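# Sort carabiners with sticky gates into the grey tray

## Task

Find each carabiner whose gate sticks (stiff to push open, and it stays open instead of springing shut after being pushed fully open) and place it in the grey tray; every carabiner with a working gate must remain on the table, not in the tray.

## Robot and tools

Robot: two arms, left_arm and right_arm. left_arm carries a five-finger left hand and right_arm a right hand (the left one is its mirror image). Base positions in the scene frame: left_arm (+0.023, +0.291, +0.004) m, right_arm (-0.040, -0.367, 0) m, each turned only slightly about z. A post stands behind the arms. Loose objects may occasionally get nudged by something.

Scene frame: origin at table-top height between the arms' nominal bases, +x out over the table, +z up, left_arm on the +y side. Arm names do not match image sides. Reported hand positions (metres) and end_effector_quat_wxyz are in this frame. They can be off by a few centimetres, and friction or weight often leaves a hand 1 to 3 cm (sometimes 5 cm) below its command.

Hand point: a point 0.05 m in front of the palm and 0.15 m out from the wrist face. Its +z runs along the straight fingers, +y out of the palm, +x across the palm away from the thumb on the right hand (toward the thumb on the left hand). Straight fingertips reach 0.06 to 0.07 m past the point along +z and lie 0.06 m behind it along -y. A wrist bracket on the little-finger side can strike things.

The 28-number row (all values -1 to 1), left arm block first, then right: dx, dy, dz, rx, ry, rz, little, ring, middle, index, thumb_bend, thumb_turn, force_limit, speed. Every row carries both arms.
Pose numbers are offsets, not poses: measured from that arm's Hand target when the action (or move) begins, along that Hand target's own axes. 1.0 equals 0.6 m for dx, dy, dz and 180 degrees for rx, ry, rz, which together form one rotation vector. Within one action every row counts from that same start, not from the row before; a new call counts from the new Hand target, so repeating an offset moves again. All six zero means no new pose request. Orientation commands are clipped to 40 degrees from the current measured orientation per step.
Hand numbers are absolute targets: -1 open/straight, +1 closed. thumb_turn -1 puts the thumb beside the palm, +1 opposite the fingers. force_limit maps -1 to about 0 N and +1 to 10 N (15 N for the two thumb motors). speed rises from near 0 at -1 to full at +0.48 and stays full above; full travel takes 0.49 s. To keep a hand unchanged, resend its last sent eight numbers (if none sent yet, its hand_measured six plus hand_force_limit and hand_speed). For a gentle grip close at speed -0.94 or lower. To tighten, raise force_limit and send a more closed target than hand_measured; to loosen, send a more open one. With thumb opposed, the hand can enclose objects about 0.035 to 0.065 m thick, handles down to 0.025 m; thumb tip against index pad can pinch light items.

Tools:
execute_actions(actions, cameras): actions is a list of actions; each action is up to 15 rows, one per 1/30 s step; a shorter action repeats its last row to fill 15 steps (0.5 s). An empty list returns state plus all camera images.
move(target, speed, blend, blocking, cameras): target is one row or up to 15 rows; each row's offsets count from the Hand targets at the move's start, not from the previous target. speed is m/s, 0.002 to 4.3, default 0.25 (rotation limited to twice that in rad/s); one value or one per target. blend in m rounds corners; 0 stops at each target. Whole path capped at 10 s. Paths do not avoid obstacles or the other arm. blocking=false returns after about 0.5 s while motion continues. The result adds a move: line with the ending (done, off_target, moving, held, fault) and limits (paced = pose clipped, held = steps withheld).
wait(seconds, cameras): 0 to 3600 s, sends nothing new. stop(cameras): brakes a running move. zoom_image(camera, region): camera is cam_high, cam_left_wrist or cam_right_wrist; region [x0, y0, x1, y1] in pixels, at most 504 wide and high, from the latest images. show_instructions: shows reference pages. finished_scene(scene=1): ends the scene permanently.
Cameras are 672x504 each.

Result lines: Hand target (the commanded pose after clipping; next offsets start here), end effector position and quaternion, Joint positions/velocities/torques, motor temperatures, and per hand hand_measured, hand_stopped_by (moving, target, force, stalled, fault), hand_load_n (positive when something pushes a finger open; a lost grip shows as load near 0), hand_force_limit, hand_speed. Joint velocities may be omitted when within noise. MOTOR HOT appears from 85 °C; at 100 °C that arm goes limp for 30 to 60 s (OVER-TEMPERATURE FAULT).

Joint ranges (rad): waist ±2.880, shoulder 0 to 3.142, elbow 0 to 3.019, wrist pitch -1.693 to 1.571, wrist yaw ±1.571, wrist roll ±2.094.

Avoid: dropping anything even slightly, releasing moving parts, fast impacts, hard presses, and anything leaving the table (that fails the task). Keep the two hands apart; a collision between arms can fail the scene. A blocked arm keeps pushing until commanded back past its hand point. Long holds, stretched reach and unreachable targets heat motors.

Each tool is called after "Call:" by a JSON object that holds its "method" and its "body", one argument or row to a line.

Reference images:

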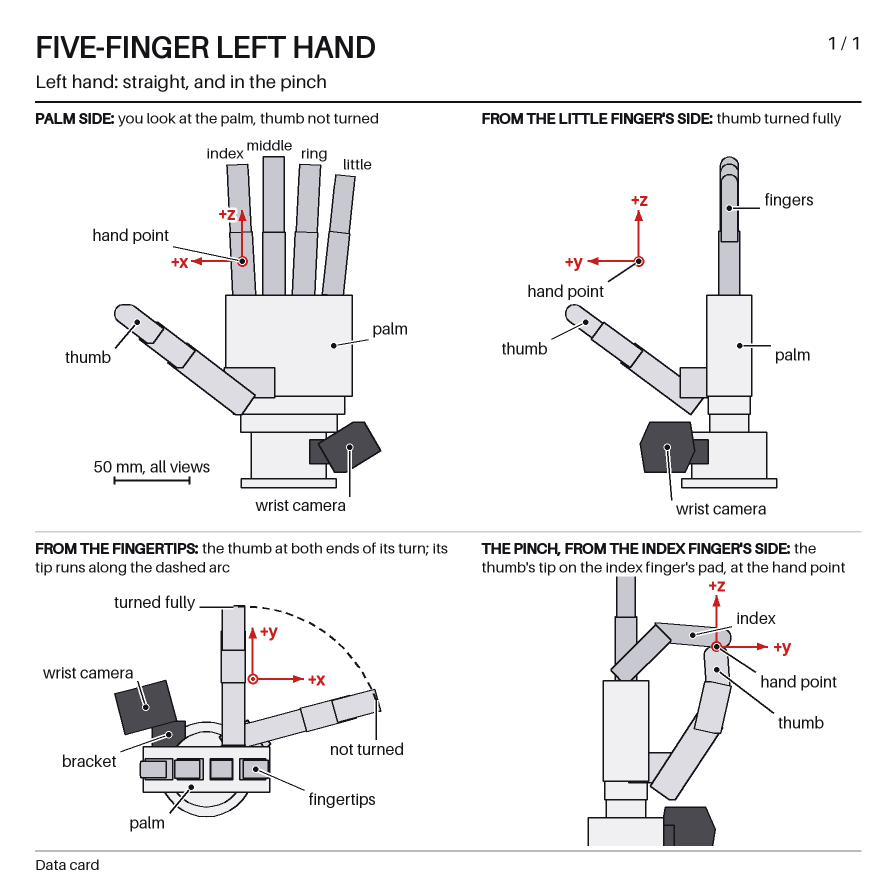

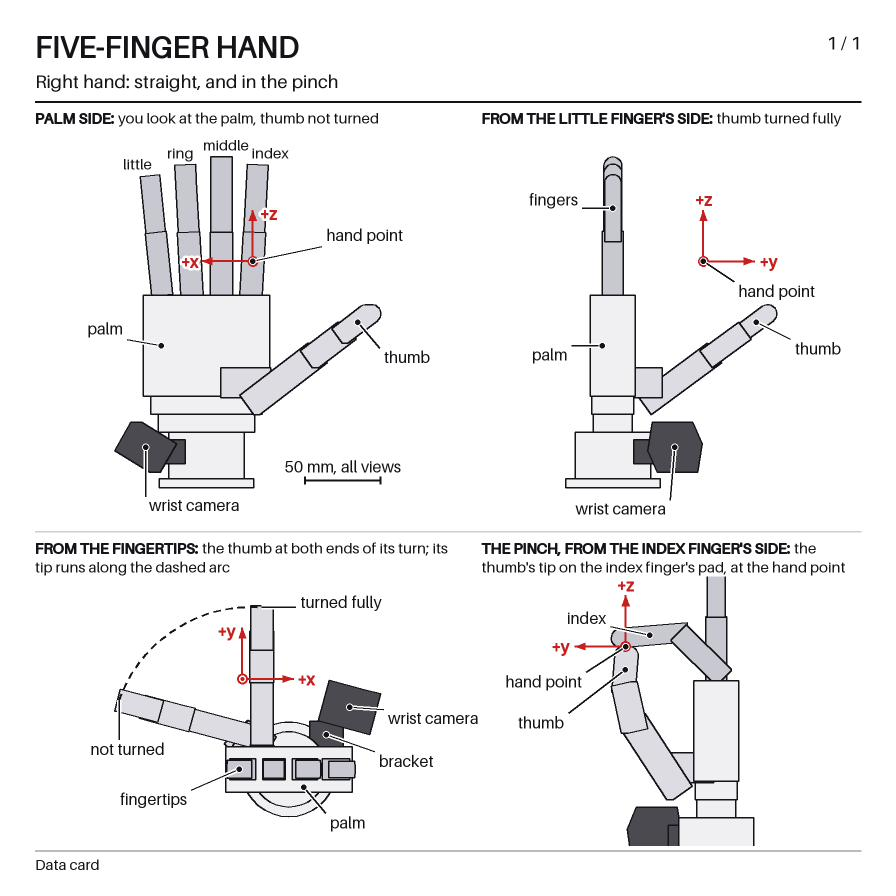

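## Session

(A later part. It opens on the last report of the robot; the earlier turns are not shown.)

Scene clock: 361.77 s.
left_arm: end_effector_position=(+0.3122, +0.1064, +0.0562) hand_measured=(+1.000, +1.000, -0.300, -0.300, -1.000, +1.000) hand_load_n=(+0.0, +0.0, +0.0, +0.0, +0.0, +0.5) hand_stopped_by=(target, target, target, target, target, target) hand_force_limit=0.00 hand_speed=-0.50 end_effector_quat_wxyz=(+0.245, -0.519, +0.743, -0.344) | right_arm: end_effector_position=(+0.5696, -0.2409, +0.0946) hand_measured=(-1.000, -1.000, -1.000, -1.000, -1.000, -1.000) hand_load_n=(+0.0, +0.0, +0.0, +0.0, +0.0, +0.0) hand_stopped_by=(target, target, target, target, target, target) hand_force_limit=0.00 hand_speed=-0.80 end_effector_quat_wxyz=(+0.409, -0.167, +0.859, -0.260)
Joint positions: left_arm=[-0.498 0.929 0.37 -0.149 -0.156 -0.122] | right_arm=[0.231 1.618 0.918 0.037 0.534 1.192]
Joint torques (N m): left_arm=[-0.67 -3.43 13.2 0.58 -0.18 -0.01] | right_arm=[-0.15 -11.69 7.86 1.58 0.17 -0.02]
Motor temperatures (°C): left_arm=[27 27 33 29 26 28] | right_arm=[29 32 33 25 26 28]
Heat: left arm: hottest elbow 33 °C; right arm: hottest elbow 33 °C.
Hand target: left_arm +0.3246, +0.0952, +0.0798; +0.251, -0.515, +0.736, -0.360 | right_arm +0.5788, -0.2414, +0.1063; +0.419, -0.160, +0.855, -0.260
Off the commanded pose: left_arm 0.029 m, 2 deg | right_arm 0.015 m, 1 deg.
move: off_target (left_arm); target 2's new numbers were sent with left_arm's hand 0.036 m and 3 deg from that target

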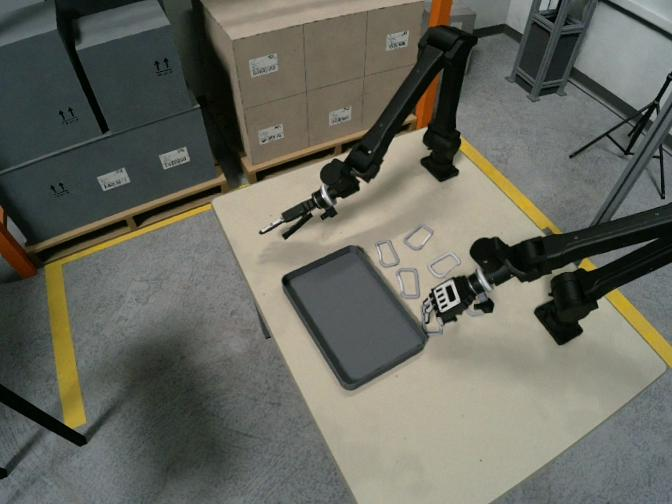

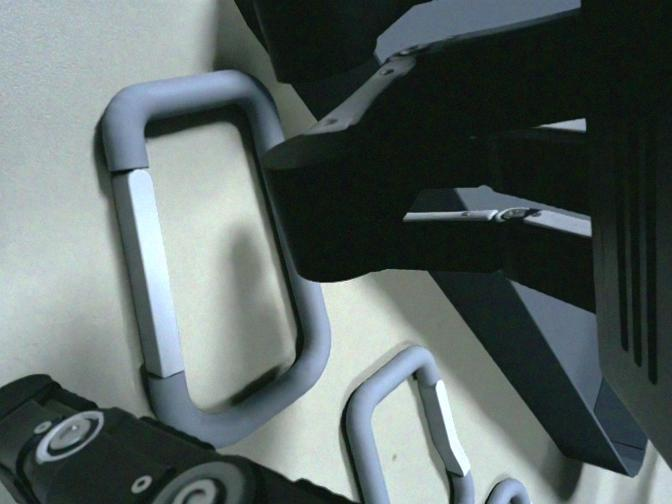

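Call:
{"method": "move", "body": {
  "target": [0.0427,0.03,0.0558,0,0,0,1,1,-0.2,-0.2,-1,1,0,-0.5,0,0,0,0,0,0,-1,-1,-1,-1,-1,-1,0,-0.8],
  "speed": 0.1,
  "cameras": ["cam_high","cam_left_wrist"]
}}

Scene clock: 411.63 s.
left_arm: end_effector_position=(+0.3210, +0.0836, +0.0346) hand_measured=(+1.000, +1.000, -0.200, -0.200, -1.000, +1.000) hand_load_n=(+0.0, +0.0, -1.0, -1.0, +0.0, +0.0) hand_stopped_by=(target, target, target, target, target, target) hand_force_limit=0.00 hand_speed=-0.50 end_effector_quat_wxyz=(+0.253, -0.519, +0.740, -0.344) | right_arm: end_effector_position=(+0.5696, -0.2409, +0.0946) hand_measured=(-1.000, -1.000, -1.000, -1.000, -1.000, -1.000) hand_load_n=(-0.5, +0.0, +0.0, +0.0, +0.0, +0.0) hand_stopped_by=(target, target, target, target, target, target) hand_force_limit=0.00 hand_speed=-0.80 end_effector_quat_wxyz=(+0.409, -0.167, +0.859, -0.260)
Joint positions: left_arm=[-0.57 1.07 0.372 -0.011 -0.224 -0.166] | right_arm=[0.231 1.618 0.918 0.037 0.534 1.192]
Joint torques (N m): left_arm=[-1.03 -2.26 11.28 1.85 -0.11 -0.1] | right_arm=[-0.62 -11.93 7.88 1.63 0.2 -0.05]
Motor temperatures (°C): left_arm=[27 27 42 29 26 28] | right_arm=[29 32 33 25 26 28]
Heat: left arm: hottest elbow 42 °C; right arm: hottest elbow 33 °C.
Hand target: left_arm +0.3302, +0.0658, +0.0450; +0.251, -0.515, +0.736, -0.360 | right_arm +0.5788, -0.2414, +0.1063; +0.419, -0.160, +0.855, -0.260
Off the commanded pose: left_arm 0.023 m, 2 deg | right_arm 0.015 m, 1 deg.
move: off_target (left_arm)

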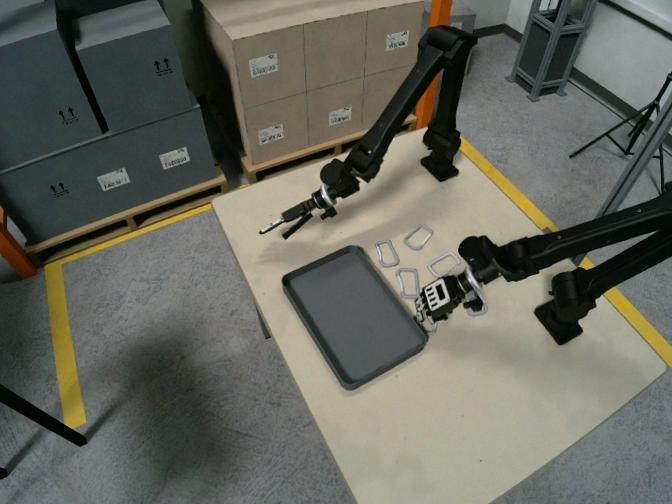

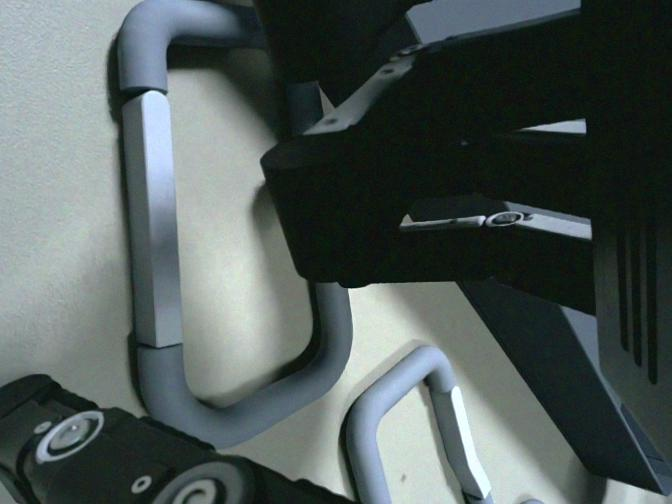

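Call:
{"method": "move", "body": {
  "target": [
    [-0.0163,-0.0827,-0.0963,0,0,0,1,1,-0.2,-0.2,-1,1,0,-0.5,0,0,0,0,0,0,-1,-1,-1,-1,-1,-1,0,-0.8],
    [0.0178,-0.2797,0.1248,-0.0659,-0.1217,-0.1168,-1,-1,-1,-1,-1,-1,0,-0.3,0,0,0,0,0,0,-1,-1,-1,-1,-1,-1,0,-0.8]
  ],
  "speed": 0.2,
  "blend": [0.02,0],
  "cameras": ["cam_high","cam_left_wrist"]
}}

Scene clock: 464.67 s.
left_arm: end_effector_position=(+0.4664, +0.0183, +0.1086) hand_measured=(-1.000, -1.000, -1.000, -1.000, -1.000, -1.000) hand_load_n=(+0.0, +0.0, +0.0, +0.0, -0.5, +0.0) hand_stopped_by=(target, target, target, target, target, target) hand_force_limit=0.00 hand_speed=-0.30 end_effector_quat_wxyz=(-0.261, +0.720, -0.611, +0.199) | right_arm: end_effector_position=(+0.5696, -0.2409, +0.0946) hand_measured=(-1.000, -1.000, -1.000, -1.000, -1.000, -1.000) hand_load_n=(+0.0, +0.0, +0.0, +0.0, +0.0, -0.5) hand_stopped_by=(target, target, target, target, target, target) hand_force_limit=0.00 hand_speed=-0.80 end_effector_quat_wxyz=(+0.409, -0.167, +0.859, -0.260)
Joint positions: left_arm=[-0.57 1.507 1.099 -0.673 -0.478 -0.661] | right_arm=[0.231 1.618 0.918 0.037 0.534 1.192]
Joint torques (N m): left_arm=[-0.32 -11.99 14.17 0.1 -0.52 -0.14] | right_arm=[0.03 -11.69 7.83 1.55 0.18 -0.01]
Heat: left arm: hottest elbow 42 °C; right arm: hottest elbow 33 °C.
Hand target: left_arm +0.4789, +0.0003, +0.1314; -0.262, +0.721, -0.603, +0.219 | right_arm +0.5788, -0.2414, +0.1063; +0.419, -0.160, +0.855, -0.260
Off the commanded pose: left_arm 0.032 m, 2 deg | right_arm 0.015 m, 1 deg.
move: off_target (left_arm); target 2's new numbers were sent with left_arm's hand 0.032 m and 2 deg from that target

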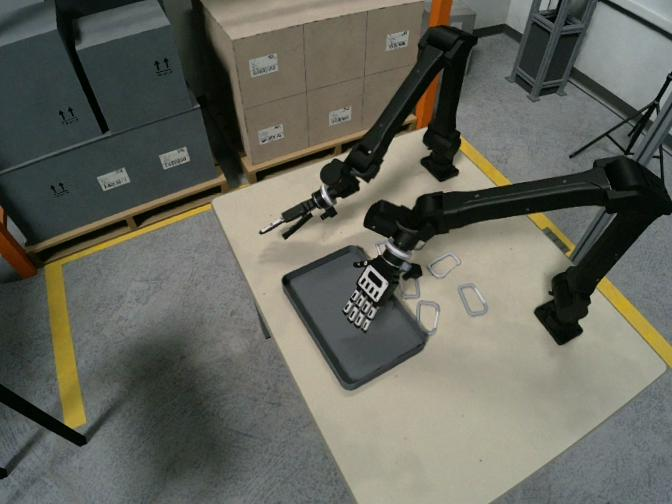

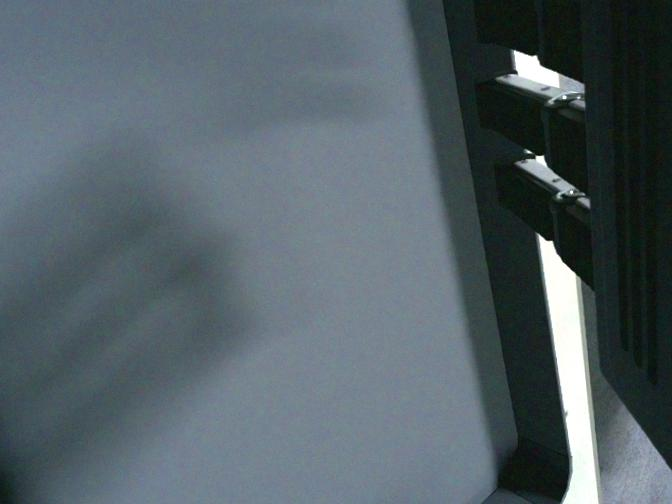

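Call:
{"method": "move", "body": {
  "target": [0.0528,0.0467,0.149,0,0,0,-1,-1,-1,-1,-1,-1,0,-0.3,0,0,0,0,0,0,-1,-1,-1,-1,-1,-1,0,-0.8],
  "speed": 0.12,
  "cameras": ["cam_high","cam_left_wrist"]
}}

Scene clock: 476.63 s.
left_arm: end_effector_position=(+0.4955, -0.0036, +0.0269) hand_measured=(-1.000, -1.000, -1.000, -1.000, -1.000, -1.000) hand_load_n=(+0.0, +0.0, +0.0, +0.0, +0.0, -0.5) hand_stopped_by=(target, target, target, target, target, target) hand_force_limit=0.00 hand_speed=-0.30 end_effector_quat_wxyz=(-0.261, +0.720, -0.616, +0.185) | right_arm: end_effector_position=(+0.5696, -0.2409, +0.0946) hand_measured=(-1.000, -1.000, -1.000, -1.000, -1.000, -1.000) hand_load_n=(+0.0, +0.0, +0.0, +0.0, -0.5, +0.0) hand_stopped_by=(target, target, target, target, target, target) hand_force_limit=0.00 hand_speed=-0.80 end_effector_quat_wxyz=(+0.409, -0.167, +0.859, -0.260)
Joint positions: left_arm=[-0.573 1.715 1.122 -0.519 -0.481 -0.661] | right_arm=[0.231 1.618 0.918 0.037 0.534 1.192]
Joint torques (N m): left_arm=[0.21 -14.04 12.89 1.78 -0.24 -0.07] | right_arm=[0.21 -11.87 7.88 1.43 0.19 -0.04]
Heat: left arm: hottest elbow 43 °C; right arm: hottest elbow 33 °C.
Hand target: left_arm +0.5198, -0.0245, +0.0448; -0.262, +0.721, -0.603, +0.219 | right_arm +0.5788, -0.2414, +0.1063; +0.419, -0.160, +0.855, -0.260
Off the commanded pose: left_arm 0.037 m, 4 deg | right_arm 0.015 m, 1 deg.
move: off_target (left_arm)

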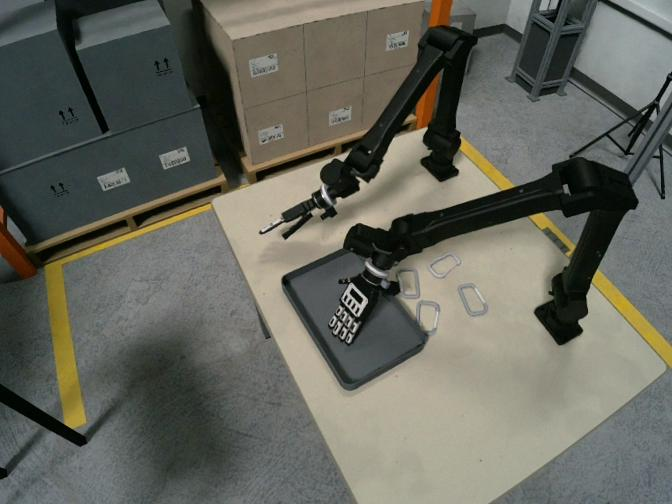

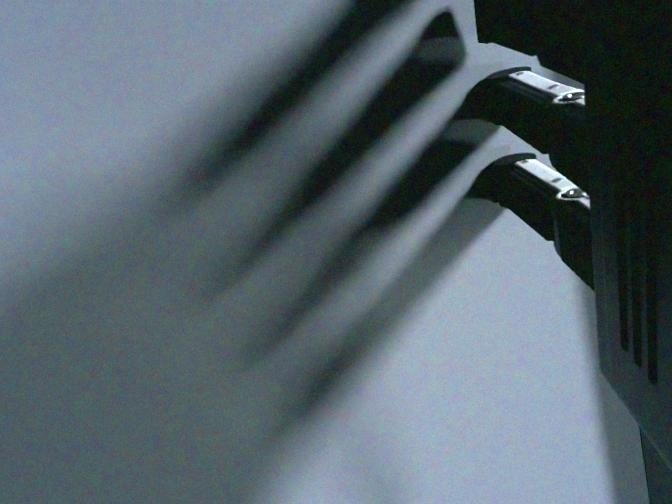

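Call:
{"method": "move", "body": {
  "target": [0.0007,-0.1035,0.0607,0,0,0,-1,-1,-1,-1,-1,-1,0,-0.3,0,0,0,0,0,0,-1,-1,-1,-1,-1,-1,0,-0.8],
  "speed": 0.08,
  "cameras": ["cam_high","cam_left_wrist"]
}}

Scene clock: 483.10 s.
left_arm: end_effector_position=(+0.5624, -0.0113, +0.0346) hand_measured=(-1.000, -1.000, -1.000, -1.000, -1.000, -1.000) hand_load_n=(+0.0, +0.0, -0.5, -0.5, +0.0, +0.0) hand_stopped_by=(target, target, target, target, target, target) hand_force_limit=0.00 hand_speed=-0.30 end_effector_quat_wxyz=(-0.257, +0.721, -0.611, +0.202) | right_arm: end_effector_position=(+0.5696, -0.2409, +0.0946) hand_measured=(-1.000, -1.000, -1.000, -1.000, -1.000, -1.000) hand_load_n=(+0.0, +0.0, +0.0, -0.5, +0.0, +0.0) hand_stopped_by=(target, target, target, target, target, target) hand_force_limit=0.00 hand_speed=-0.80 end_effector_quat_wxyz=(+0.409, -0.167, +0.859, -0.260)
Joint positions: left_arm=[-0.508 1.82 1.286 -0.519 -0.438 -0.604] | right_arm=[0.231 1.618 0.918 0.037 0.534 1.192]
Joint torques (N m): left_arm=[1.67 -16.67 13.98 0.57 -0.05 0.21] | right_arm=[-0.26 -11.75 7.8 1.54 0.21 -0.01]
Heat: left arm: hottest elbow 43 °C; right arm: hottest elbow 33 °C.
Hand target: left_arm +0.5897, -0.0123, +0.0567; -0.262, +0.721, -0.603, +0.219 | right_arm +0.5788, -0.2414, +0.1063; +0.419, -0.160, +0.855, -0.260
Off the commanded pose: left_arm 0.035 m, 2 deg | right_arm 0.015 m, 1 deg.
move: off_target (left_arm)

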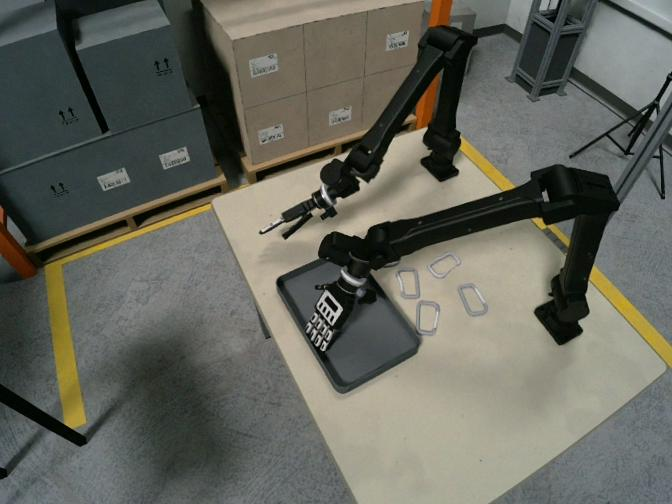

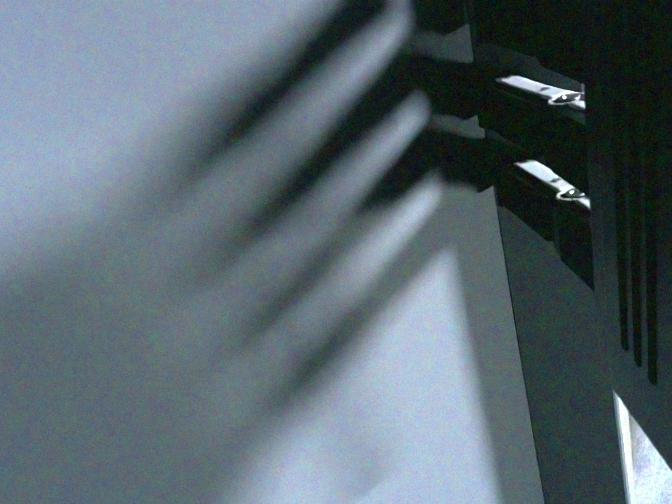

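Call:
{"method": "move", "body": {
  "target": [-0.0067,-0.0592,0.0497,0,0,0,-1,-1,-1,-1,-1,-1,0,-0.3,0,0,0,0,0,0,-1,-1,-1,-1,-1,-1,0,-0.8],
  "speed": 0.06,
  "cameras": ["cam_high","cam_left_wrist"]
}}

Scene clock: 487.60 s.
left_arm: end_effector_position=(+0.6096, -0.0036, +0.0358) hand_measured=(-1.000, -1.000, -1.000, -1.000, -1.000, -1.000) hand_load_n=(+0.0, +0.0, -1.0, +0.0, +0.0, +0.0) hand_stopped_by=(target, target, target, target, target, target) hand_force_limit=0.00 hand_speed=-0.30 end_effector_quat_wxyz=(-0.256, +0.721, -0.610, +0.207) | right_arm: end_effector_position=(+0.5696, -0.2409, +0.0946) hand_measured=(-1.000, -1.000, -1.000, -1.000, -1.000, -1.000) hand_load_n=(+0.0, +0.0, +0.0, -0.5, +0.0, +0.0) hand_stopped_by=(target, target, target, target, target, target) hand_force_limit=0.00 hand_speed=-0.80 end_effector_quat_wxyz=(+0.409, -0.167, +0.859, -0.260)
Joint positions: left_arm=[-0.453 1.896 1.398 -0.524 -0.406 -0.553] | right_arm=[0.231 1.618 0.918 0.037 0.534 1.192]
Joint torques (N m): left_arm=[1.79 -18.02 14.15 0.29 -0.07 0.2] | right_arm=[0.21 -11.69 7.88 1.65 0.2 -0.01]
Heat: left arm: hottest elbow 43 °C; right arm: hottest elbow 33 °C.
Hand target: left_arm +0.6347, -0.0001, +0.0566; -0.262, +0.721, -0.603, +0.219 | right_arm +0.5788, -0.2414, +0.1063; +0.419, -0.160, +0.855, -0.260
Off the commanded pose: left_arm 0.033 m, 2 deg | right_arm 0.015 m, 1 deg.
move: off_target (left_arm)

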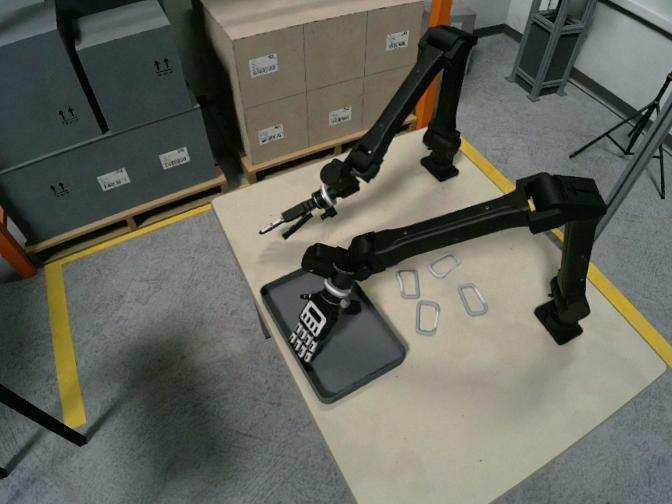

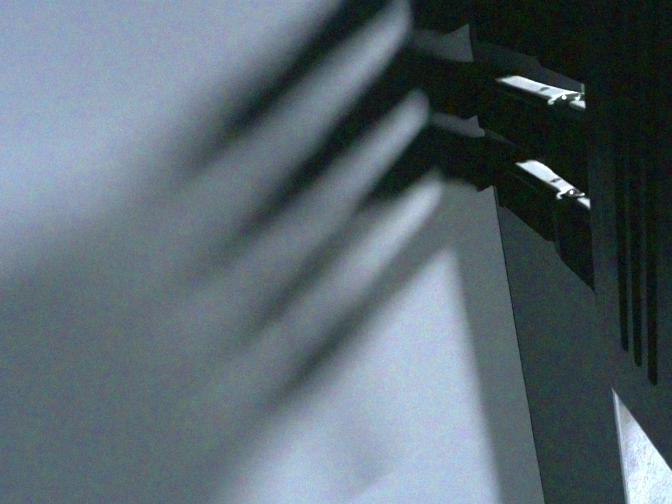

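Call:
{"method": "move", "body": {
  "target": [
    [-0.0101,-0.045,-0.143,0,0,0,-1,-1,-1,-1,-1,-1,0,-0.3,0,0,0,0,0,0,-1,-1,-1,-1,-1,-1,0,-0.8],
    [-0.213,0.3053,-0.3935,0.0646,0.128,0.1235,-1,-1,-0.2,-0.2,-1,1,0,-0.3,0,0,0,0,0,0,-1,-1,-1,-1,-1,-1,0,-0.8]
  ],
  "speed": 0.2,
  "blend": [0.02,0],
  "cameras": ["cam_high","cam_left_wrist"]
}}

Call:
{"method": "zoom_image", "body": {
  "camera": "cam_high",
  "region": [360, 220, 500, 360]
}}

Scene clock: 510.73 s.
left_arm: end_effector_position=(+0.3280, +0.0808, +0.1163) hand_measured=(-1.000, -1.000, -0.200, -0.200, -1.000, +1.000) hand_load_n=(+0.0, +0.0, +0.0, +0.0, +0.0, +0.0) hand_stopped_by=(target, target, target, target, target, target) hand_force_limit=0.00 hand_speed=-0.30 end_effector_quat_wxyz=(+0.243, -0.522, +0.738, -0.351) | right_arm: end_effector_position=(+0.5696, -0.2409, +0.0946) hand_measured=(-1.000, -1.000, -1.000, -1.000, -1.000, -1.000) hand_load_n=(+0.0, +0.0, +0.0, +0.0, +0.0, +0.0) hand_stopped_by=(target, target, target, target, target, target) hand_force_limit=0.00 hand_speed=-0.80 end_effector_quat_wxyz=(+0.409, -0.167, +0.859, -0.260)
Joint positions: left_arm=[-0.545 0.911 0.533 -0.326 -0.188 -0.167] | right_arm=[0.231 1.618 0.918 0.037 0.534 1.192]
Joint torques (N m): left_arm=[-0.73 -4.48 9.29 1.96 0.18 0.22] | right_arm=[-0.21 -11.87 7.86 1.63 0.19 -0.03]
Heat: left arm: hottest elbow 45 °C; right arm: hottest elbow 33 °C.
Hand target: left_arm +0.3247, +0.0738, +0.1203; +0.245, -0.505, +0.744, -0.362 | right_arm +0.5788, -0.2414, +0.1063; +0.419, -0.160, +0.855, -0.260
Off the commanded pose: left_arm 0.009 m, 2 deg | right_arm 0.015 m, 1 deg.
move: done; target 2's new numbers were sent with left_arm's hand 0.009 m and 3 deg from that target

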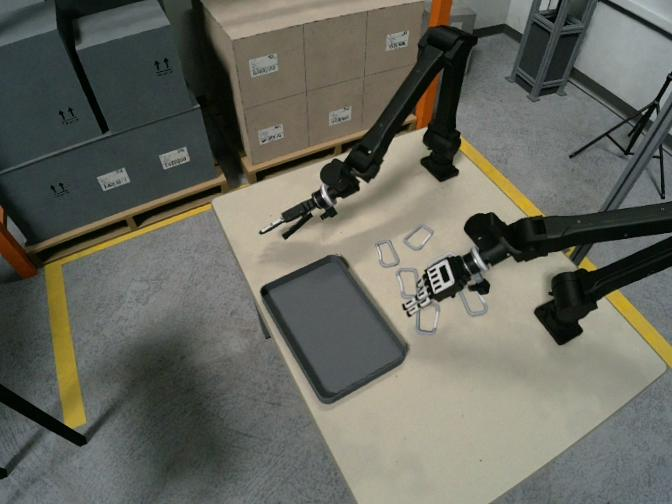

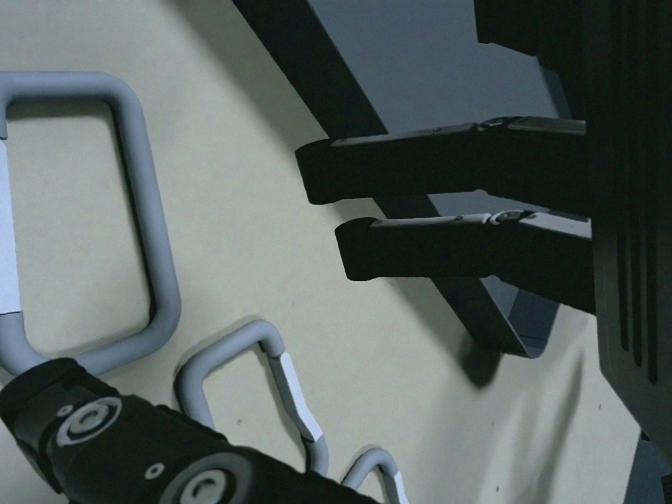

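Scaled by 3.600 from the camera's image (finer frame: 960x720).

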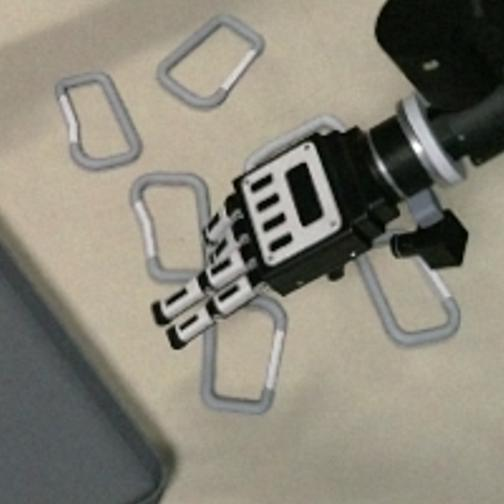

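Call:
{"method": "move", "body": {
  "target": [0.0075,0.0707,0.0767,0,0.0433,0.0344,-1,-1,-0.4,-0.4,-1,1,0,-0.3,0,0,0,0,0,0,-1,-1,-1,-1,-1,-1,0,-0.8],
  "speed": 0.12,
  "cameras": ["cam_high","cam_left_wrist"]
}}

Call:
{"method": "zoom_image", "body": {
  "camera": "cam_high",
  "region": [390, 270, 470, 350]
}}

Scene clock: 544.10 s.
left_arm: end_effector_position=(+0.3234, +0.0615, +0.0563) hand_measured=(-1.000, -1.000, -0.400, -0.400, -1.000, +1.000) hand_load_n=(+0.0, +0.0, +0.0, +0.0, +0.0, +0.0) hand_stopped_by=(target, target, target, target, target, target) hand_force_limit=0.00 hand_speed=-0.30 end_effector_quat_wxyz=(+0.202, -0.441, +0.790, -0.375) | right_arm: end_effector_position=(+0.5696, -0.2409, +0.0946) hand_measured=(-1.000, -1.000, -1.000, -1.000, -1.000, -1.000) hand_load_n=(-0.5, +0.0, +0.0, -0.5, +0.0, -0.5) hand_stopped_by=(target, target, target, target, target, target) hand_force_limit=0.00 hand_speed=-0.80 end_effector_quat_wxyz=(+0.409, -0.167, +0.859, -0.260)
Joint positions: left_arm=[-0.519 1.072 0.439 -0.058 0.001 -0.016] | right_arm=[0.231 1.618 0.918 0.037 0.534 1.192]
Joint torques (N m): left_arm=[1.61 -4.25 8.57 2.5 0.29 0.21] | right_arm=[0.03 -11.52 7.84 1.52 0.2 -0.05]
Heat: left arm: hottest elbow 41 °C; right arm: hottest elbow 33 °C.
Hand target: left_arm +0.3322, +0.0658, +0.0585; +0.213, -0.438, +0.785, -0.382 | right_arm +0.5788, -0.2414, +0.1063; +0.419, -0.160, +0.855, -0.260
Off the commanded pose: left_arm 0.010 m, 2 deg | right_arm 0.015 m, 1 deg.
move: done

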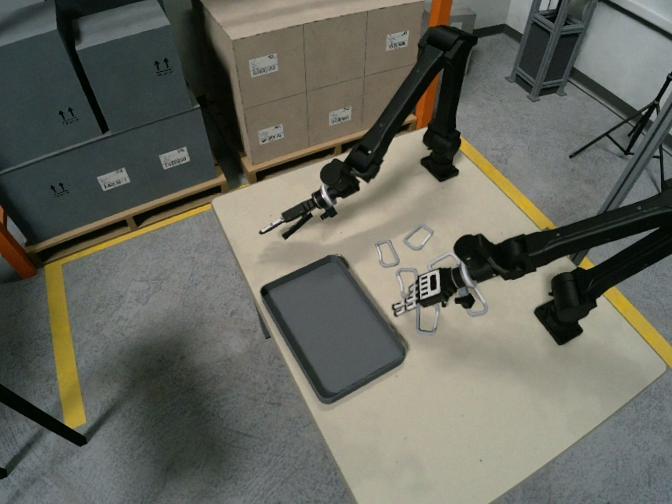

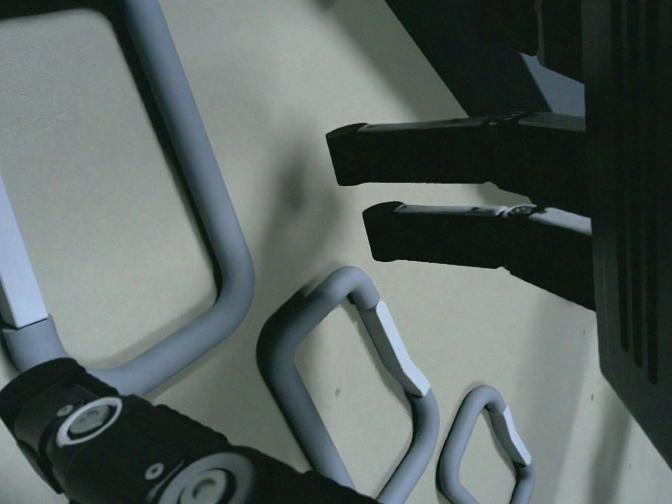

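Scaled by 6.300 from the camera's image (finer frame: 960x720).

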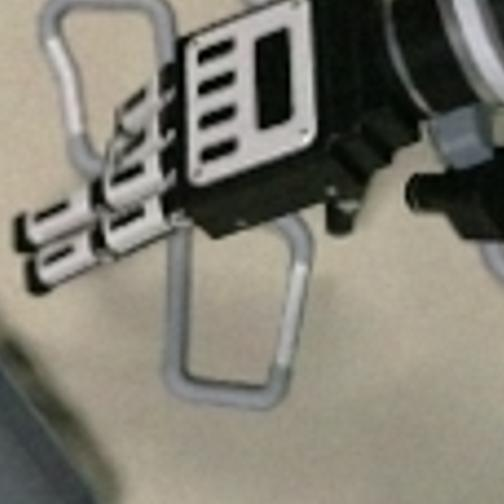

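Call:
{"method": "move", "body": {
  "target": [-0.010,0.039,0.031,0,0,0,-1,-1,-0.4,-0.4,-1,1,0,-0.3,0,0,0,0,0,0,-1,-1,-1,-1,-1,-1,0,-0.8],
  "speed": 0.08,
  "cameras": ["cam_high","cam_left_wrist"]
}}

Call:
{"method": "zoom_image", "body": {
  "camera": "cam_high",
  "region": [390, 270, 470, 350]
}}

Scene clock: 563.43 s.
left_arm: end_effector_position=(+0.3292, +0.0642, +0.0310) hand_measured=(-1.000, -1.000, -0.400, -0.400, -1.000, +1.000) hand_load_n=(+0.0, +0.0, -1.0, +0.0, +0.0, +0.0) hand_stopped_by=(target, target, target, target, target, target) hand_force_limit=0.00 hand_speed=-0.30 end_effector_quat_wxyz=(+0.204, -0.440, +0.787, -0.381) | right_arm: end_effector_position=(+0.5696, -0.2409, +0.0946) hand_measured=(-1.000, -1.000, -1.000, -1.000, -1.000, -1.000) hand_load_n=(+0.0, +0.0, +0.0, +0.0, +0.0, -0.5) hand_stopped_by=(target, target, target, target, target, target) hand_force_limit=0.00 hand_speed=-0.80 end_effector_quat_wxyz=(+0.409, -0.167, +0.859, -0.260)
Joint positions: left_arm=[-0.498 1.156 0.399 0.079 0.019 -0.003] | right_arm=[0.231 1.618 0.918 0.037 0.534 1.192]
Joint torques (N m): left_arm=[1.67 -4.37 7.49 2.43 0.29 0.22] | right_arm=[0.09 -11.28 7.82 1.57 0.19 -0.03]
Heat: left arm: hottest elbow 39 °C; right arm: hottest elbow 34 °C.
Hand target: left_arm +0.3355, +0.0708, +0.0286; +0.213, -0.438, +0.785, -0.382 | right_arm +0.5788, -0.2414, +0.1063; +0.419, -0.160, +0.855, -0.260
Off the commanded pose: left_arm 0.009 m, 1 deg | right_arm 0.015 m, 1 deg.
move: done

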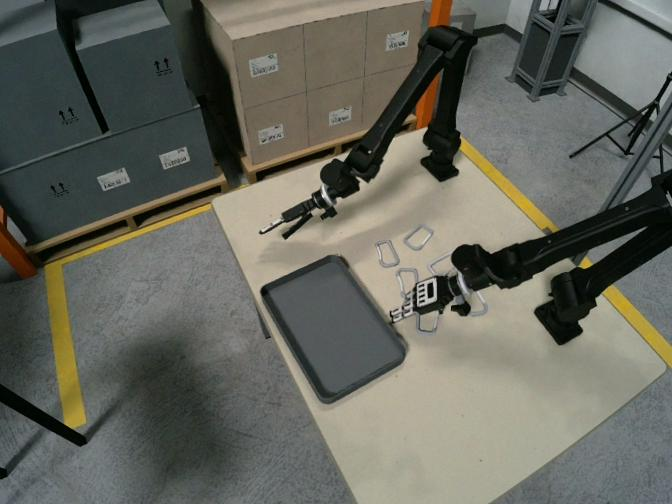

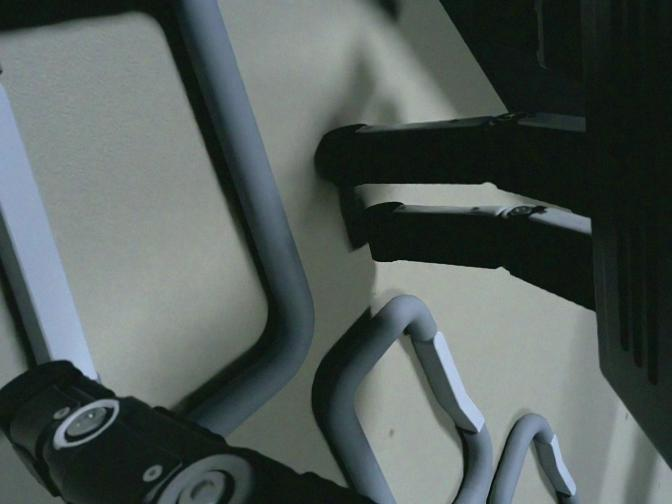

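Scaled by 6.300 from the camera's image (finer frame: 960x720).

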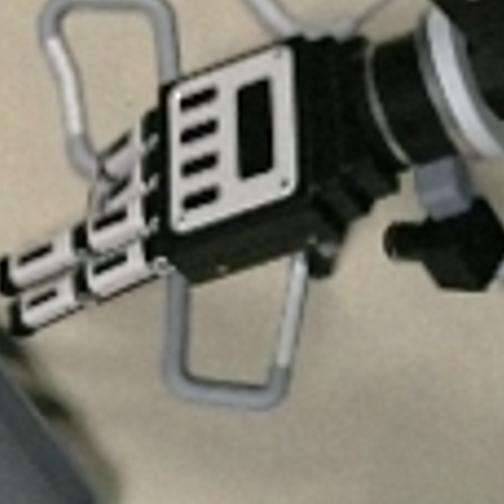

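Call:
{"method": "move", "body": {
  "target": [0,0.0143,0.0114,0,0,0,-1,-1,-0.4,-0.4,-1,1,0,-0.3,0,0,0,0,0,0,-1,-1,-1,-1,-1,-1,0,-0.8],
  "speed": 0.05,
  "cameras": ["cam_left_wrist"]
}}

Scene clock: 572.37 s.
left_arm: end_effector_position=(+0.3355, +0.0607, +0.0298) hand_measured=(-1.000, -1.000, -0.400, -0.400, -1.000, +1.000) hand_load_n=(+0.0, +0.0, -1.5, +0.0, +0.0, +0.0) hand_stopped_by=(target, target, target, target, target, target) hand_force_limit=0.00 hand_speed=-0.30 end_effector_quat_wxyz=(+0.210, -0.437, +0.782, -0.392) | right_arm: end_effector_position=(+0.5696, -0.2409, +0.0946) hand_measured=(-1.000, -1.000, -1.000, -1.000, -1.000, -1.000) hand_load_n=(+0.0, -0.5, +0.0, +0.0, -0.5, +0.0) hand_stopped_by=(target, target, target, target, target, target) hand_force_limit=0.00 hand_speed=-0.80 end_effector_quat_wxyz=(+0.409, -0.167, +0.859, -0.260)
Joint positions: left_arm=[-0.496 1.181 0.393 0.139 0.021 -0.002] | right_arm=[0.231 1.618 0.918 0.037 0.534 1.192]
Joint torques (N m): left_arm=[1.61 -3.6 6.67 2.11 0.22 0.23] | right_arm=[0.32 -11.81 7.86 1.54 0.22 -0.02]
Heat: left arm: hottest elbow 38 °C; right arm: hottest elbow 34 °C.
Hand target: left_arm +0.3356, +0.0707, +0.0176; +0.213, -0.438, +0.785, -0.382 | right_arm +0.5788, -0.2414, +0.1063; +0.419, -0.160, +0.855, -0.260
Off the commanded pose: left_arm 0.016 m, 1 deg | right_arm 0.015 m, 1 deg.
move: off_target (left_arm)

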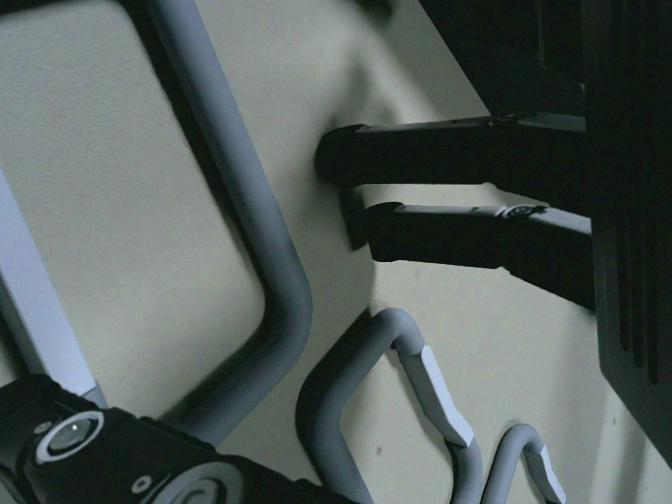

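Call:
{"method": "move", "body": {
  "target": [-0.0067,-0.0137,-0.0109,0,0,0,-1,-1,-0.4,-0.4,-1,1,-0.6,-0.85,0,0,0,0,0,0,-1,-1,-1,-1,-1,-1,0,-0.8],
  "speed": 0.05,
  "cameras": ["cam_left_wrist"]
}}

Call:
{"method": "move", "body": {
  "target": [0,0,0,0,0,0,-1,-1,0.1,0.1,-1,1,-0.6,-0.85,0,0,0,0,0,0,-1,-1,-1,-1,-1,-1,0,-0.8],
  "speed": 0.05,
  "cameras": ["cam_left_wrist"]
}}

Scene clock: 585.90 s.
left_arm: end_effector_position=(+0.3363, +0.0623, +0.0300) hand_measured=(-1.000, -1.000, -0.400, -0.400, -1.000, +1.000) hand_load_n=(+0.0, +0.0, +0.0, +0.0, +0.0, +0.0) hand_stopped_by=(target, target, target, target, target, target) hand_force_limit=-0.60 hand_speed=-0.85 end_effector_quat_wxyz=(+0.208, -0.437, +0.782, -0.394) | right_arm: end_effector_position=(+0.5696, -0.2409, +0.0946) hand_measured=(-1.000, -1.000, -1.000, -1.000, -1.000, -1.000) hand_load_n=(+0.0, +0.0, +0.0, -0.5, +0.0, +0.0) hand_stopped_by=(target, target, target, target, target, target) hand_force_limit=0.00 hand_speed=-0.80 end_effector_quat_wxyz=(+0.409, -0.167, +0.859, -0.260)
Joint positions: left_arm=[-0.485 1.181 0.393 0.139 0.034 0.002] | right_arm=[0.231 1.618 0.918 0.037 0.534 1.192]
Joint torques (N m): left_arm=[1.96 -6.24 7.88 0.42 0.15 0.27] | right_arm=[-0.03 -11.81 7.94 1.57 0.19 -0.03]
Motor temperatures (°C): left_arm=[27 27 37 29 26 28] | right_arm=[29 32 34 25 26 28]
Heat: left arm: hottest elbow 37 °C; right arm: hottest elbow 34 °C.
Hand target: left_arm +0.3377, +0.0742, +0.0281; +0.213, -0.438, +0.785, -0.382 | right_arm +0.5788, -0.2414, +0.1063; +0.419, -0.160, +0.855, -0.260
Off the commanded pose: left_arm 0.012 m, 2 deg | right_arm 0.015 m, 1 deg.
move: off_target (left_arm)

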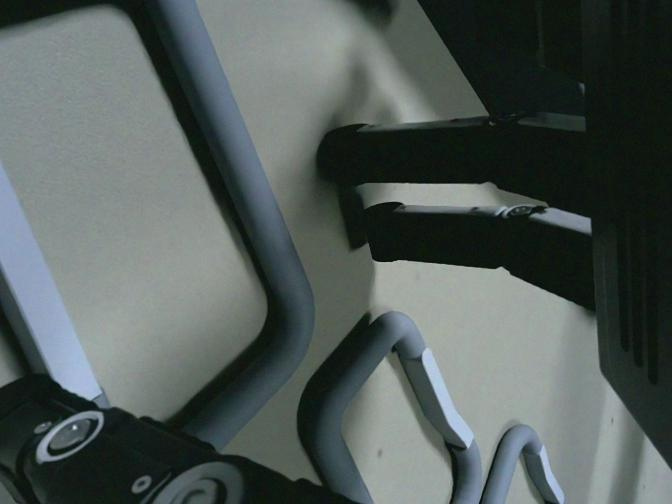

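Scene clock: 587.50 s.
left_arm: end_effector_position=(+0.3362, +0.0641, +0.0294) hand_measured=(-1.000, -1.000, -0.012, +0.028, -1.000, +1.000) hand_load_n=(+0.0, +0.0, +2.0, +2.0, +0.0, +0.0) hand_stopped_by=(target, target, force, force, target, target) hand_force_limit=-0.60 hand_speed=-0.85 end_effector_quat_wxyz=(+0.208, -0.436, +0.783, -0.391) | right_arm: end_effector_position=(+0.5696, -0.2409, +0.0946) hand_measured=(-1.000, -1.000, -1.000, -1.000, -1.000, -1.000) hand_load_n=(+0.0, +0.0, +0.0, +0.0, +0.0, +0.0) hand_stopped_by=(target, target, target, target, target, target) hand_force_limit=0.00 hand_speed=-0.80 end_effector_quat_wxyz=(+0.409, -0.167, +0.859, -0.260)
Joint positions: left_arm=[-0.482 1.179 0.393 0.133 0.034 0.007] | right_arm=[0.231 1.618 0.918 0.037 0.534 1.192]
Joint torques (N m): left_arm=[1.67 -6.12 7.87 0.59 0.17 0.23] | right_arm=[-0.09 -11.93 7.91 1.59 0.2 -0.01]
Heat: left arm: hottest elbow 37 °C; right arm: hottest elbow 34 °C.
Hand target: left_arm +0.3377, +0.0742, +0.0282; +0.213, -0.438, +0.785, -0.382 | right_arm +0.5788, -0.2414, +0.1063; +0.419, -0.160, +0.855, -0.260
Off the commanded pose: left_arm 0.010 m, 1 deg | right_arm 0.015 m, 1 deg.
move: done

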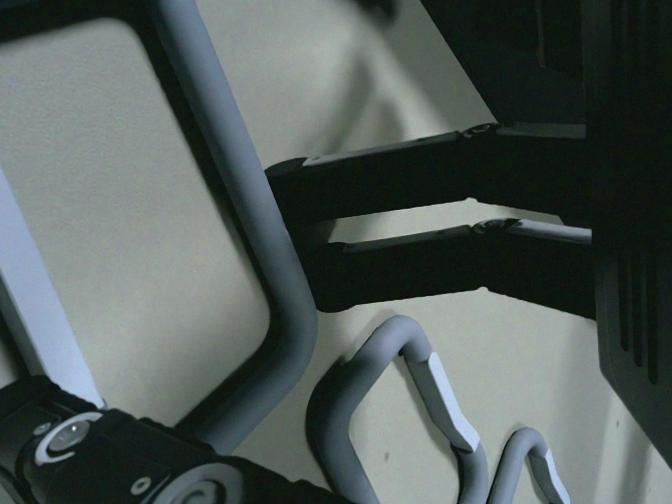

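Call:
{"method": "move", "body": {
  "target": [0,0,0,0,0,0,-1,-1,0.1,0.1,-0.6,1,-0.3,-0.85,0,0,0,0,0,0,-1,-1,-1,-1,-1,-1,0,-0.8],
  "speed": 0.05,
  "cameras": ["cam_left_wrist","cam_high"]
}}

Call:
{"method": "zoom_image", "body": {
  "camera": "cam_left_wrist",
  "region": [0, 100, 400, 504]
}}

Scene clock: 591.70 s.
left_arm: end_effector_position=(+0.3362, +0.0641, +0.0294) hand_measured=(-1.000, -1.000, -0.012, +0.028, -0.948, +1.000) hand_load_n=(+0.0, +0.0, +4.0, +3.0, +5.5, +0.0) hand_stopped_by=(target, target, force, force, force, target) hand_force_limit=-0.30 hand_speed=-0.85 end_effector_quat_wxyz=(+0.208, -0.436, +0.783, -0.391) | right_arm: end_effector_position=(+0.5696, -0.2409, +0.0946) hand_measured=(-1.000, -1.000, -1.000, -1.000, -1.000, -1.000) hand_load_n=(+0.0, +0.0, +0.0, +0.0, +0.0, +0.0) hand_stopped_by=(target, target, target, target, target, target) hand_force_limit=0.00 hand_speed=-0.80 end_effector_quat_wxyz=(+0.409, -0.167, +0.859, -0.260)
Joint positions: left_arm=[-0.482 1.179 0.393 0.133 0.034 0.007] | right_arm=[0.231 1.618 0.918 0.037 0.534 1.192]
Joint torques (N m): left_arm=[1.61 -6.12 7.86 0.59 0.16 0.22] | right_arm=[-0.03 -11.99 7.87 1.62 0.17 -0.02]
Heat: left arm: hottest elbow 37 °C; right arm: hottest elbow 34 °C.
Hand target: left_arm +0.3377, +0.0742, +0.0282; +0.213, -0.438, +0.785, -0.382 | right_arm +0.5788, -0.2414, +0.1063; +0.419, -0.160, +0.855, -0.260
Off the commanded pose: left_arm 0.010 m, 1 deg | right_arm 0.015 m, 1 deg.
move: done
Images, in order (width x height): cam_high 672x504, cam_left_wrist 672x504.

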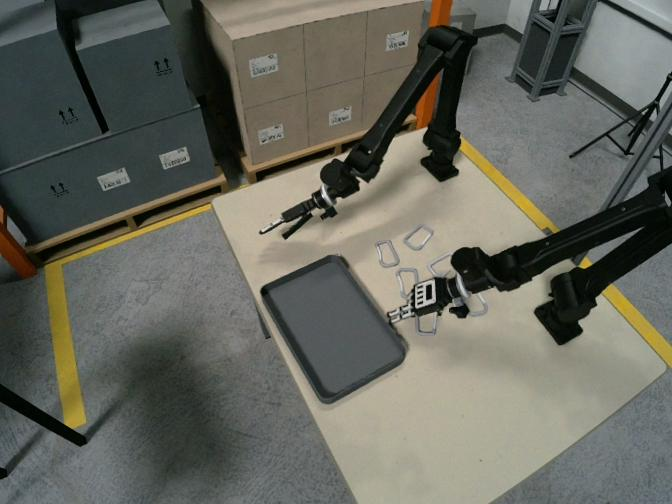

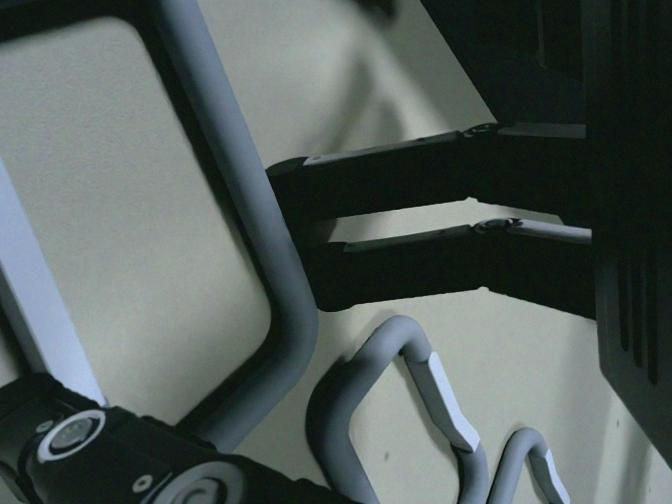

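Scaled by 1.248 from the camera's image (finer frame: 960x720).

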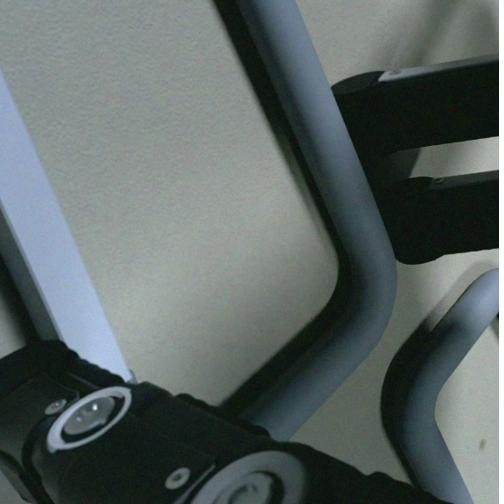

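Call:
{"method": "move", "body": {
  "target": [0,0,0,0,0,0,-1,-1,0.1,0.1,-0.59,1,0.2,-0.85,0,0,0,0,0,0,-1,-1,-1,-1,-1,-1,0,-0.8],
  "speed": 0.05,
  "cameras": ["cam_left_wrist"]
}}

Scene clock: 598.43 s.
left_arm: end_effector_position=(+0.3372, +0.0642, +0.0322) hand_measured=(-1.000, -1.000, -0.012, +0.028, -0.888, +1.000) hand_load_n=(+0.0, +0.0, +4.0, +0.0, +4.0, +0.0) hand_stopped_by=(target, target, force, force, force, target) hand_force_limit=0.20 hand_speed=-0.85 end_effector_quat_wxyz=(+0.210, -0.436, +0.781, -0.394) | right_arm: end_effector_position=(+0.5696, -0.2409, +0.0946) hand_measured=(-1.000, -1.000, -1.000, -1.000, -1.000, -1.000) hand_load_n=(-0.5, +0.0, -0.5, +0.0, +0.0, +0.0) hand_stopped_by=(target, target, target, target, target, target) hand_force_limit=0.00 hand_speed=-0.80 end_effector_quat_wxyz=(+0.409, -0.167, +0.859, -0.260)
Joint positions: left_arm=[-0.481 1.172 0.393 0.133 0.034 0.007] | right_arm=[0.231 1.618 0.918 0.037 0.534 1.192]
Joint torques (N m): left_arm=[1.67 -5.42 7.94 0.64 0.16 0.23] | right_arm=[-0.32 -11.93 7.87 1.59 0.18 -0.02]
Heat: left arm: hottest elbow 36 °C; right arm: hottest elbow 34 °C.
Hand target: left_arm +0.3377, +0.0742, +0.0282; +0.213, -0.438, +0.785, -0.382 | right_arm +0.5788, -0.2414, +0.1063; +0.419, -0.160, +0.855, -0.260
Off the commanded pose: left_arm 0.011 m, 1 deg | right_arm 0.015 m, 1 deg.
move: done

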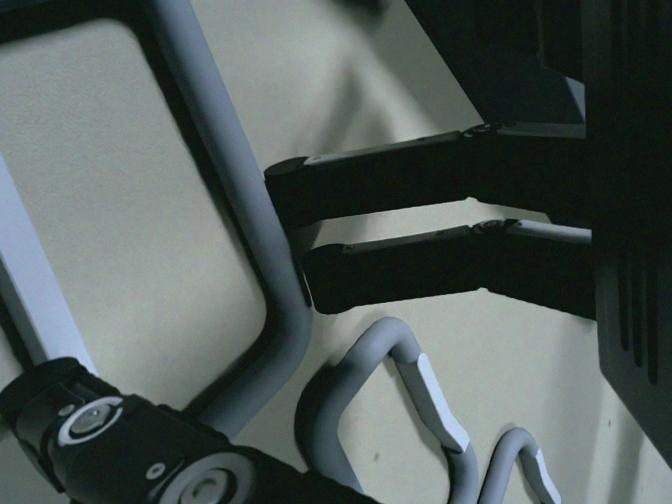

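Call:
{"method": "move", "body": {
  "target": [0,-0.0078,-0.0062,0,0,0,-1,-1,0.1,0.1,-0.59,1,0.2,-0.85,0,0,0,0,0,0,-1,-1,-1,-1,-1,-1,0,-0.8],
  "speed": 0.05,
  "cameras": ["cam_left_wrist"]
}}

Scene clock: 604.43 s.
left_arm: end_effector_position=(+0.3343, +0.0659, +0.0327) hand_measured=(-1.000, -1.000, -0.012, +0.028, -0.886, +1.000) hand_load_n=(+0.0, +0.0, +0.5, +0.0, +0.0, +0.0) hand_stopped_by=(target, target, force, force, force, target) hand_force_limit=0.20 hand_speed=-0.85 end_effector_quat_wxyz=(+0.208, -0.437, +0.783, -0.390) | right_arm: end_effector_position=(+0.5696, -0.2409, +0.0946) hand_measured=(-1.000, -1.000, -1.000, -1.000, -1.000, -1.000) hand_load_n=(+0.0, +0.0, +0.0, +0.0, +0.0, +0.0) hand_stopped_by=(target, target, target, target, target, target) hand_force_limit=0.00 hand_speed=-0.80 end_effector_quat_wxyz=(+0.409, -0.167, +0.859, -0.260)
Joint positions: left_arm=[-0.481 1.159 0.393 0.111 0.034 0.007] | right_arm=[0.231 1.618 0.918 0.037 0.534 1.192]
Joint torques (N m): left_arm=[1.55 -5.89 8.69 0.38 0.17 0.22] | right_arm=[0.15 -11.69 7.84 1.62 0.17 -0.02]
Heat: left arm: hottest elbow 36 °C; right arm: hottest elbow 34 °C.
Hand target: left_arm +0.3377, +0.0742, +0.0341; +0.213, -0.438, +0.785, -0.382 | right_arm +0.5788, -0.2414, +0.1063; +0.419, -0.160, +0.855, -0.260
Off the commanded pose: left_arm 0.009 m, 1 deg | right_arm 0.015 m, 1 deg.
move: done

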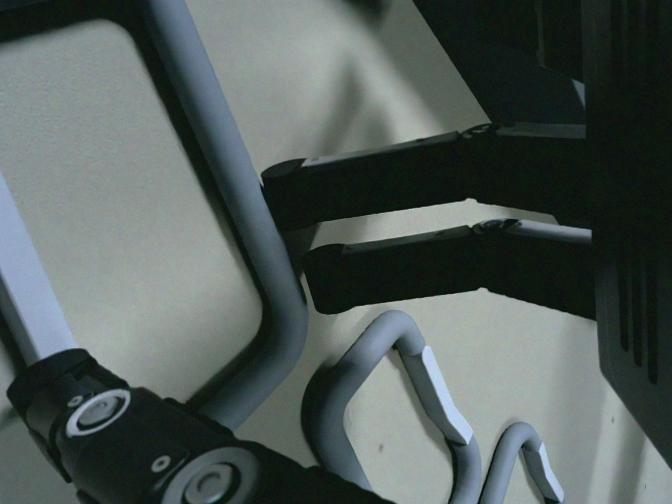

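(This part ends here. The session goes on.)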